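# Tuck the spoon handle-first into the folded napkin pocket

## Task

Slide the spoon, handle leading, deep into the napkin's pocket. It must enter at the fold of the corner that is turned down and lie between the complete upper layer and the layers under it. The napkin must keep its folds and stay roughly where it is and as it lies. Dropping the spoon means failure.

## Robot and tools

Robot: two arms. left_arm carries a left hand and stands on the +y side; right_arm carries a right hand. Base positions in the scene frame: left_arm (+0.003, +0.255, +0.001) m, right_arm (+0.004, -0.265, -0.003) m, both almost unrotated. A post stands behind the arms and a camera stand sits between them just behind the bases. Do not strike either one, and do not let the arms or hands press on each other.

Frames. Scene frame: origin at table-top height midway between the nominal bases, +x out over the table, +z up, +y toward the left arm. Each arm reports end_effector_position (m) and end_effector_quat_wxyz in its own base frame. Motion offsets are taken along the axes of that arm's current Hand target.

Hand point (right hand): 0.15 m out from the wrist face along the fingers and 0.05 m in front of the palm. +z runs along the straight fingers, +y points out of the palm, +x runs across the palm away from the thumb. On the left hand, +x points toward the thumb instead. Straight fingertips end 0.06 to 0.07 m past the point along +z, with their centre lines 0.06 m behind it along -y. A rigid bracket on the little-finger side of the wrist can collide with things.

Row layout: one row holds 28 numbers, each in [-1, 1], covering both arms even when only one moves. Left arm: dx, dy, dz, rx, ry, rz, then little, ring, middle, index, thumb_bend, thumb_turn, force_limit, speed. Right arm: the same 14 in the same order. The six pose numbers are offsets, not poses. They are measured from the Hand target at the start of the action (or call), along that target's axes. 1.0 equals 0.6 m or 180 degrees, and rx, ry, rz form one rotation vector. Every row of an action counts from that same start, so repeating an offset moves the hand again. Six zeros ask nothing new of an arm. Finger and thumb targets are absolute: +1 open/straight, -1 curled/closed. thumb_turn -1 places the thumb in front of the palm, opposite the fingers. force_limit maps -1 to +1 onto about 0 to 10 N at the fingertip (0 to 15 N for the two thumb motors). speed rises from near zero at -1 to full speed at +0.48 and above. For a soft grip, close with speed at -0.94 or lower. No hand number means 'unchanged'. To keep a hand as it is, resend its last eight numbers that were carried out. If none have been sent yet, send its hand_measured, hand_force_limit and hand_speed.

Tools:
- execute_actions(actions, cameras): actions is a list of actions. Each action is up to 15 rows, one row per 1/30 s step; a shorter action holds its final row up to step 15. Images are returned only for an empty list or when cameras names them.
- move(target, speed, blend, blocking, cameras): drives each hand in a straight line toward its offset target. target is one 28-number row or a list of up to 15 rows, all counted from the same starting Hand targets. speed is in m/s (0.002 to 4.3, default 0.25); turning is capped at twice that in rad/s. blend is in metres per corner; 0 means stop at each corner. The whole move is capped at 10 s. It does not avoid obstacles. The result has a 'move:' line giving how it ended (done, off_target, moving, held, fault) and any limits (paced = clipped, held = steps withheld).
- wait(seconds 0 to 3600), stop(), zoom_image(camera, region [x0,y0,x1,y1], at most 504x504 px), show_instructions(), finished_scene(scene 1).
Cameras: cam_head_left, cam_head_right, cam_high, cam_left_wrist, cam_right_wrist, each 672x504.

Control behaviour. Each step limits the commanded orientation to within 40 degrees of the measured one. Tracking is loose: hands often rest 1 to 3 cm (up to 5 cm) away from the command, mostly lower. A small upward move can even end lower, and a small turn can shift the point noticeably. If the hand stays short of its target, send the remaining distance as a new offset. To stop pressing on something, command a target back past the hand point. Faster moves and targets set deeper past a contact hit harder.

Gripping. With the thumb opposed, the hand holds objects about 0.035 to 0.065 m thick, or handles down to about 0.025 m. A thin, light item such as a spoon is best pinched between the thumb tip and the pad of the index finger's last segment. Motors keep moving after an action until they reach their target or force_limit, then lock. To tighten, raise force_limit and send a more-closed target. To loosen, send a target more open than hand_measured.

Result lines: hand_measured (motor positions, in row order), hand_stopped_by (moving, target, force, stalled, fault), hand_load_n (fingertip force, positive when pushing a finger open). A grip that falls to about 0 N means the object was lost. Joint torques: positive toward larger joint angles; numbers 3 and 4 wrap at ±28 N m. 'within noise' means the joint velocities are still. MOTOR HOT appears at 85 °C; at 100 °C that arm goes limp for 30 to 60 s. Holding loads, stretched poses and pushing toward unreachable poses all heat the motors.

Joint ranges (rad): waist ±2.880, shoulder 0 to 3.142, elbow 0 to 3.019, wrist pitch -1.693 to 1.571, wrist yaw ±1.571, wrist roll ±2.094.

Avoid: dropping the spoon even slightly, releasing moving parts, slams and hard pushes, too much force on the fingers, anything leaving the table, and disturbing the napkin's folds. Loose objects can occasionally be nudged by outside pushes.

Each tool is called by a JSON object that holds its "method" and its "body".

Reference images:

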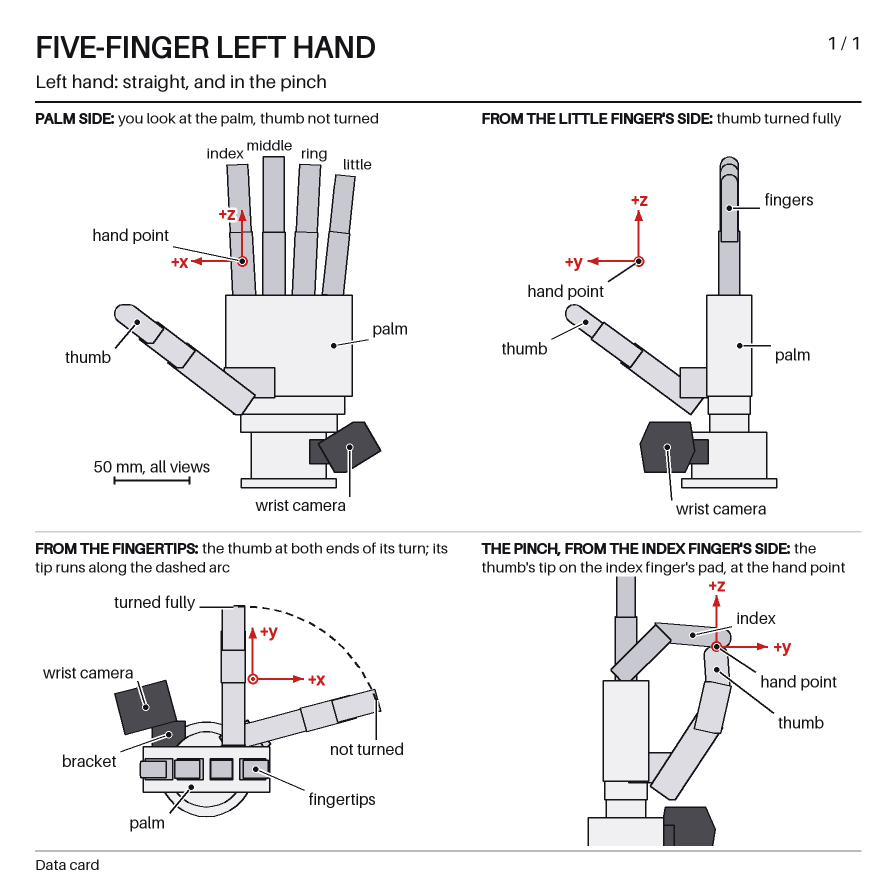

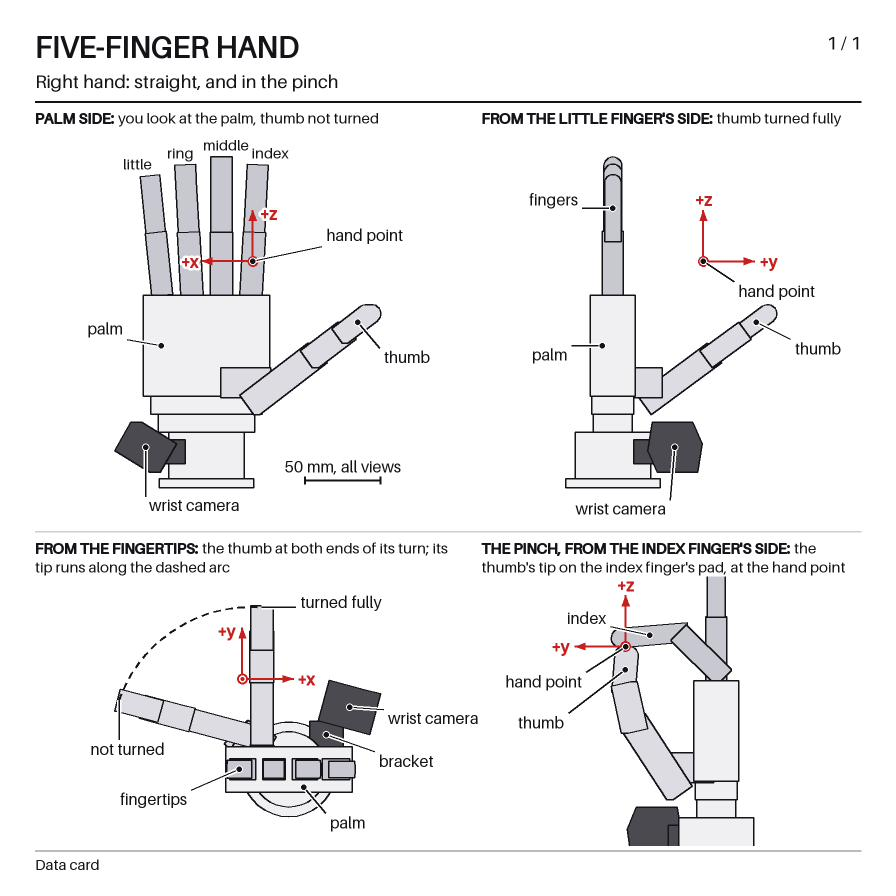

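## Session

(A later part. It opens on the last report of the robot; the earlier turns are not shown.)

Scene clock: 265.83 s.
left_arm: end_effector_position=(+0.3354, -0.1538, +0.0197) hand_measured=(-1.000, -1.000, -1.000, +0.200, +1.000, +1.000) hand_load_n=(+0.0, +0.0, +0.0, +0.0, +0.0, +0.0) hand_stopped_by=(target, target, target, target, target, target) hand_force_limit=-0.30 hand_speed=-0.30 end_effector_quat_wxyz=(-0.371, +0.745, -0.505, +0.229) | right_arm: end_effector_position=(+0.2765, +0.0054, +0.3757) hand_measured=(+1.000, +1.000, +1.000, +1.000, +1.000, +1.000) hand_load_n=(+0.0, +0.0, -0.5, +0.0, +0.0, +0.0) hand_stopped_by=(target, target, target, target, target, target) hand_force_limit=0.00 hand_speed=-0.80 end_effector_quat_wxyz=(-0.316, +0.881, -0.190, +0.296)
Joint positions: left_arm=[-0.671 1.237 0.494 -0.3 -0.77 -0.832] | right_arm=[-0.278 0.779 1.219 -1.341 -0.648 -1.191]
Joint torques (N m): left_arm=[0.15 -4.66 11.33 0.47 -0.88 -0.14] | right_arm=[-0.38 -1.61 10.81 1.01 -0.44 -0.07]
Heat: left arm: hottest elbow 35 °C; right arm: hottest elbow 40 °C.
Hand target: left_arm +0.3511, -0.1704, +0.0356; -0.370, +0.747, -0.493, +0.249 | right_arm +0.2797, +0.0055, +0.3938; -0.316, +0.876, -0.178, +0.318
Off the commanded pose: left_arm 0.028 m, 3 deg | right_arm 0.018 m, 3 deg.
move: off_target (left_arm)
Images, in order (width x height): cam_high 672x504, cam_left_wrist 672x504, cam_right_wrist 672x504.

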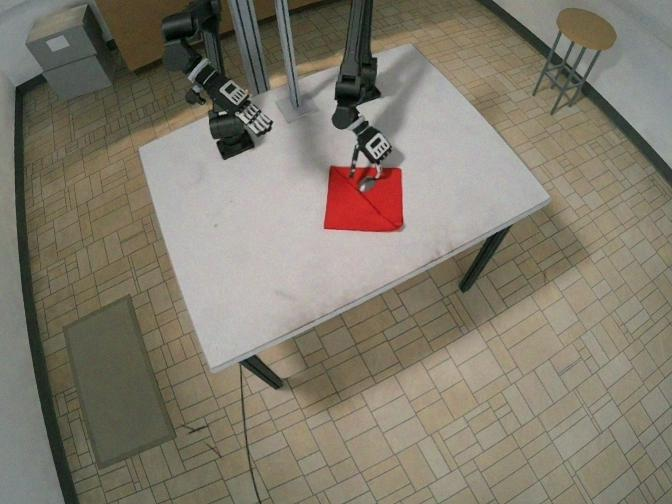

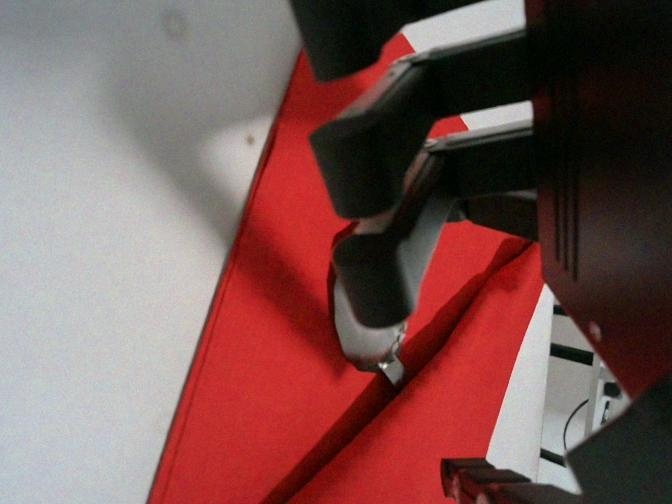

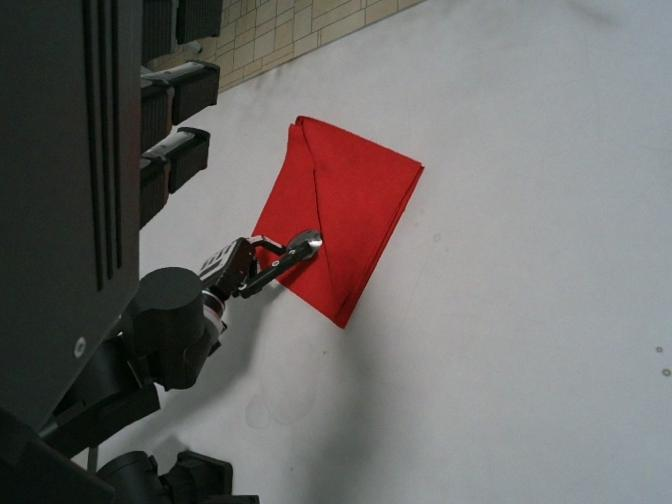

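{"method": "move", "body": {"target": [[-0.05,-0.01,-0.008,0,0,0,-1,-1,-1,0.2,1,1,-0.3,-0.3,0,0,0,0,0,0,1,1,1,1,1,1,0,-0.8],[-0.07,-0.17,-0.128,0,0,0,-1,-1,-1,0.2,1,1,-0.3,-0.3,0,0,0,0,0,0,1,1,1,1,1,1,0,-0.8],[-0.25,-0.12,-0.2,0,0,0,-1,-1,-1,0.2,1,1,-0.3,-0.3,0,0,0,0,0,0,1,1,1,1,1,1,0,-0.8]], "speed": [0.06,0.12,0.15], "blend": [0.01,0.03,0], "cameras": ["cam_head_right","cam_left_wrist","cam_right_wrist","cam_high"]}}

{"method": "zoom_image", "body": {"camera": "cam_right_wrist", "region": [220, 100, 440, 340]}}

{"method": "zoom_image", "body": {"camera": "cam_high", "region": [310, 130, 430, 245]}}

Scene clock: 269.50 s.
left_arm: end_effector_position=(+0.2460, -0.0530, +0.1653) hand_measured=(-1.000, -1.000, -1.000, +0.200, +1.000, +1.000) hand_load_n=(+0.0, +0.0, +0.0, +0.0, +0.0, +0.0) hand_stopped_by=(target, target, target, target, target, target) hand_force_limit=-0.30 hand_speed=-0.30 end_effector_quat_wxyz=(-0.370, +0.749, -0.489, +0.252) | right_arm: end_effector_position=(+0.2765, +0.0054, +0.3757) hand_measured=(+1.000, +1.000, +1.000, +1.000, +1.000, +1.000) hand_load_n=(+0.0, +0.0, +0.0, +0.0, +0.0, +0.0) hand_stopped_by=(target, target, target, target, target, target) hand_force_limit=0.00 hand_speed=-0.80 end_effector_quat_wxyz=(-0.316, +0.881, -0.190, +0.296)
Joint positions: left_arm=[-0.51 0.462 0.531 -0.949 -0.68 -0.671] | right_arm=[-0.278 0.779 1.219 -1.341 -0.648 -1.191]
Joint torques (N m): left_arm=[1.55 1.2 9.65 0.66 -0.23 0.1] | right_arm=[-0.5 -1.67 10.85 1.03 -0.43 -0.06]
Heat: left arm: hottest elbow 35 °C; right arm: hottest elbow 40 °C.
Hand target: left_arm +0.2439, -0.0517, +0.1642; -0.370, +0.747, -0.493, +0.249 | right_arm +0.2797, +0.0055, +0.3938; -0.316, +0.876, -0.178, +0.318
Off the commanded pose: left_arm 0.003 m, 1 deg | right_arm 0.018 m, 3 deg.
move: done
Images, in order (width x height): cam_head_right 672x504, cam_high 672x504, cam_left_wrist 672x504, cam_right_wrist 672x504.

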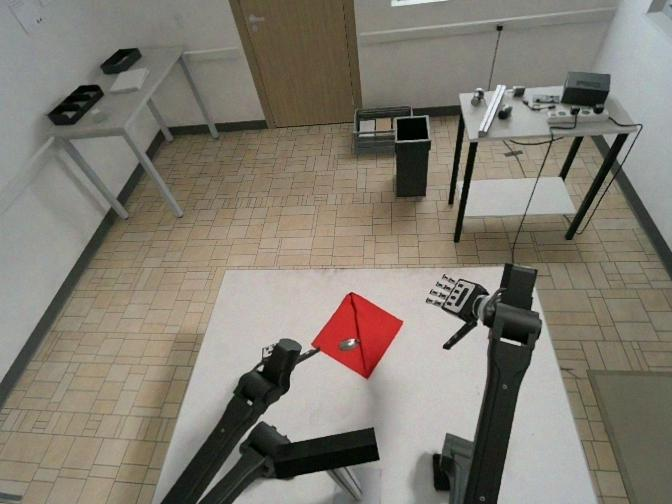

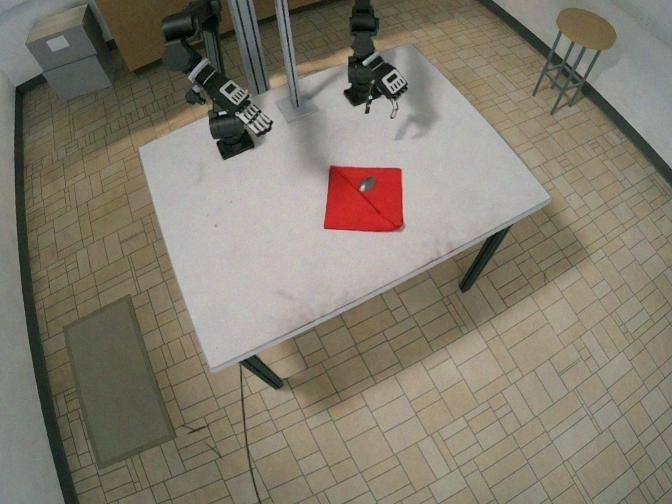

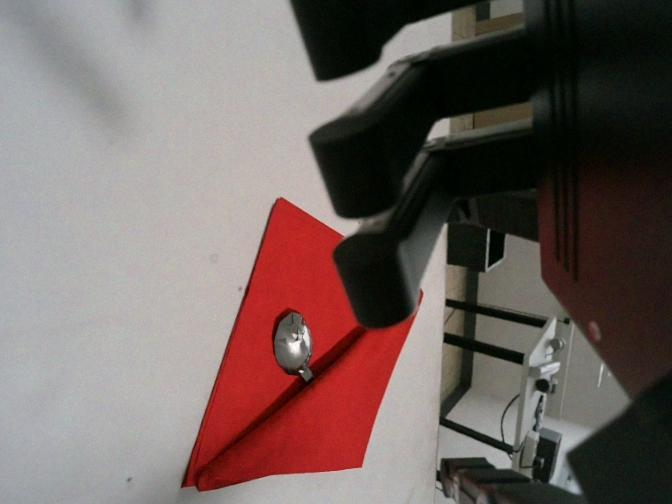

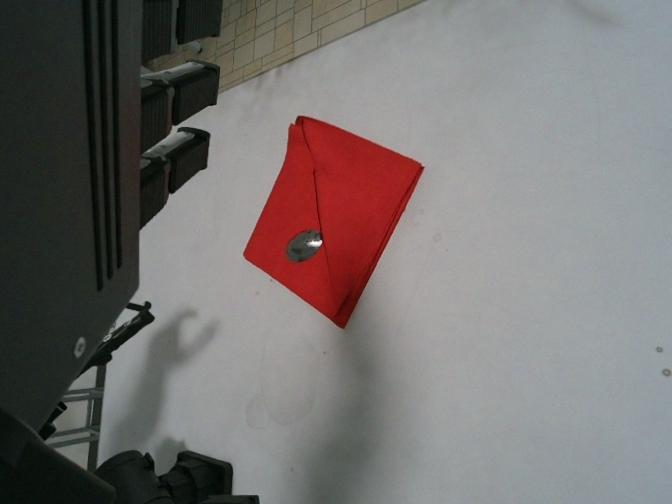

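Scaled by 2.100 from the camera's image (finer frame: 960x720).

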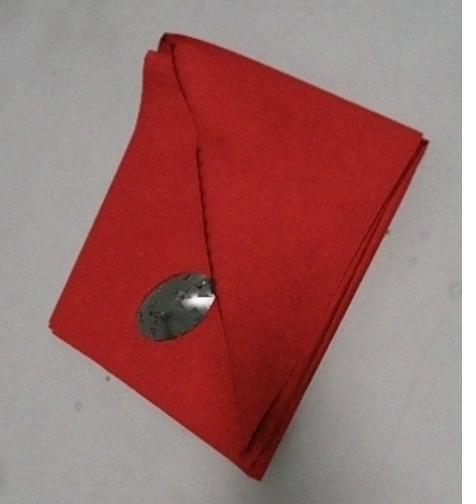

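Scaled by 4.200 from the camera's image (finer frame: 960x720).

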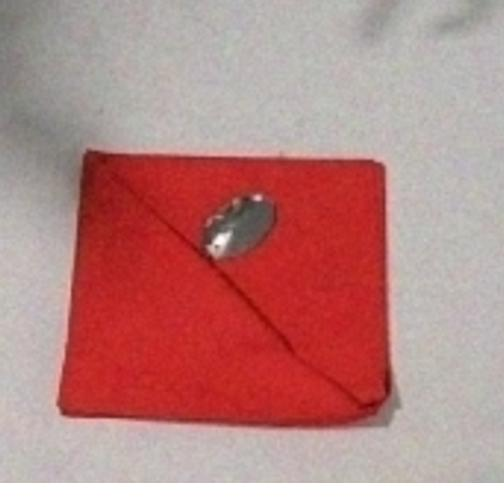

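{"method": "finished_scene", "body": {}}

The scene is finished: the task was done.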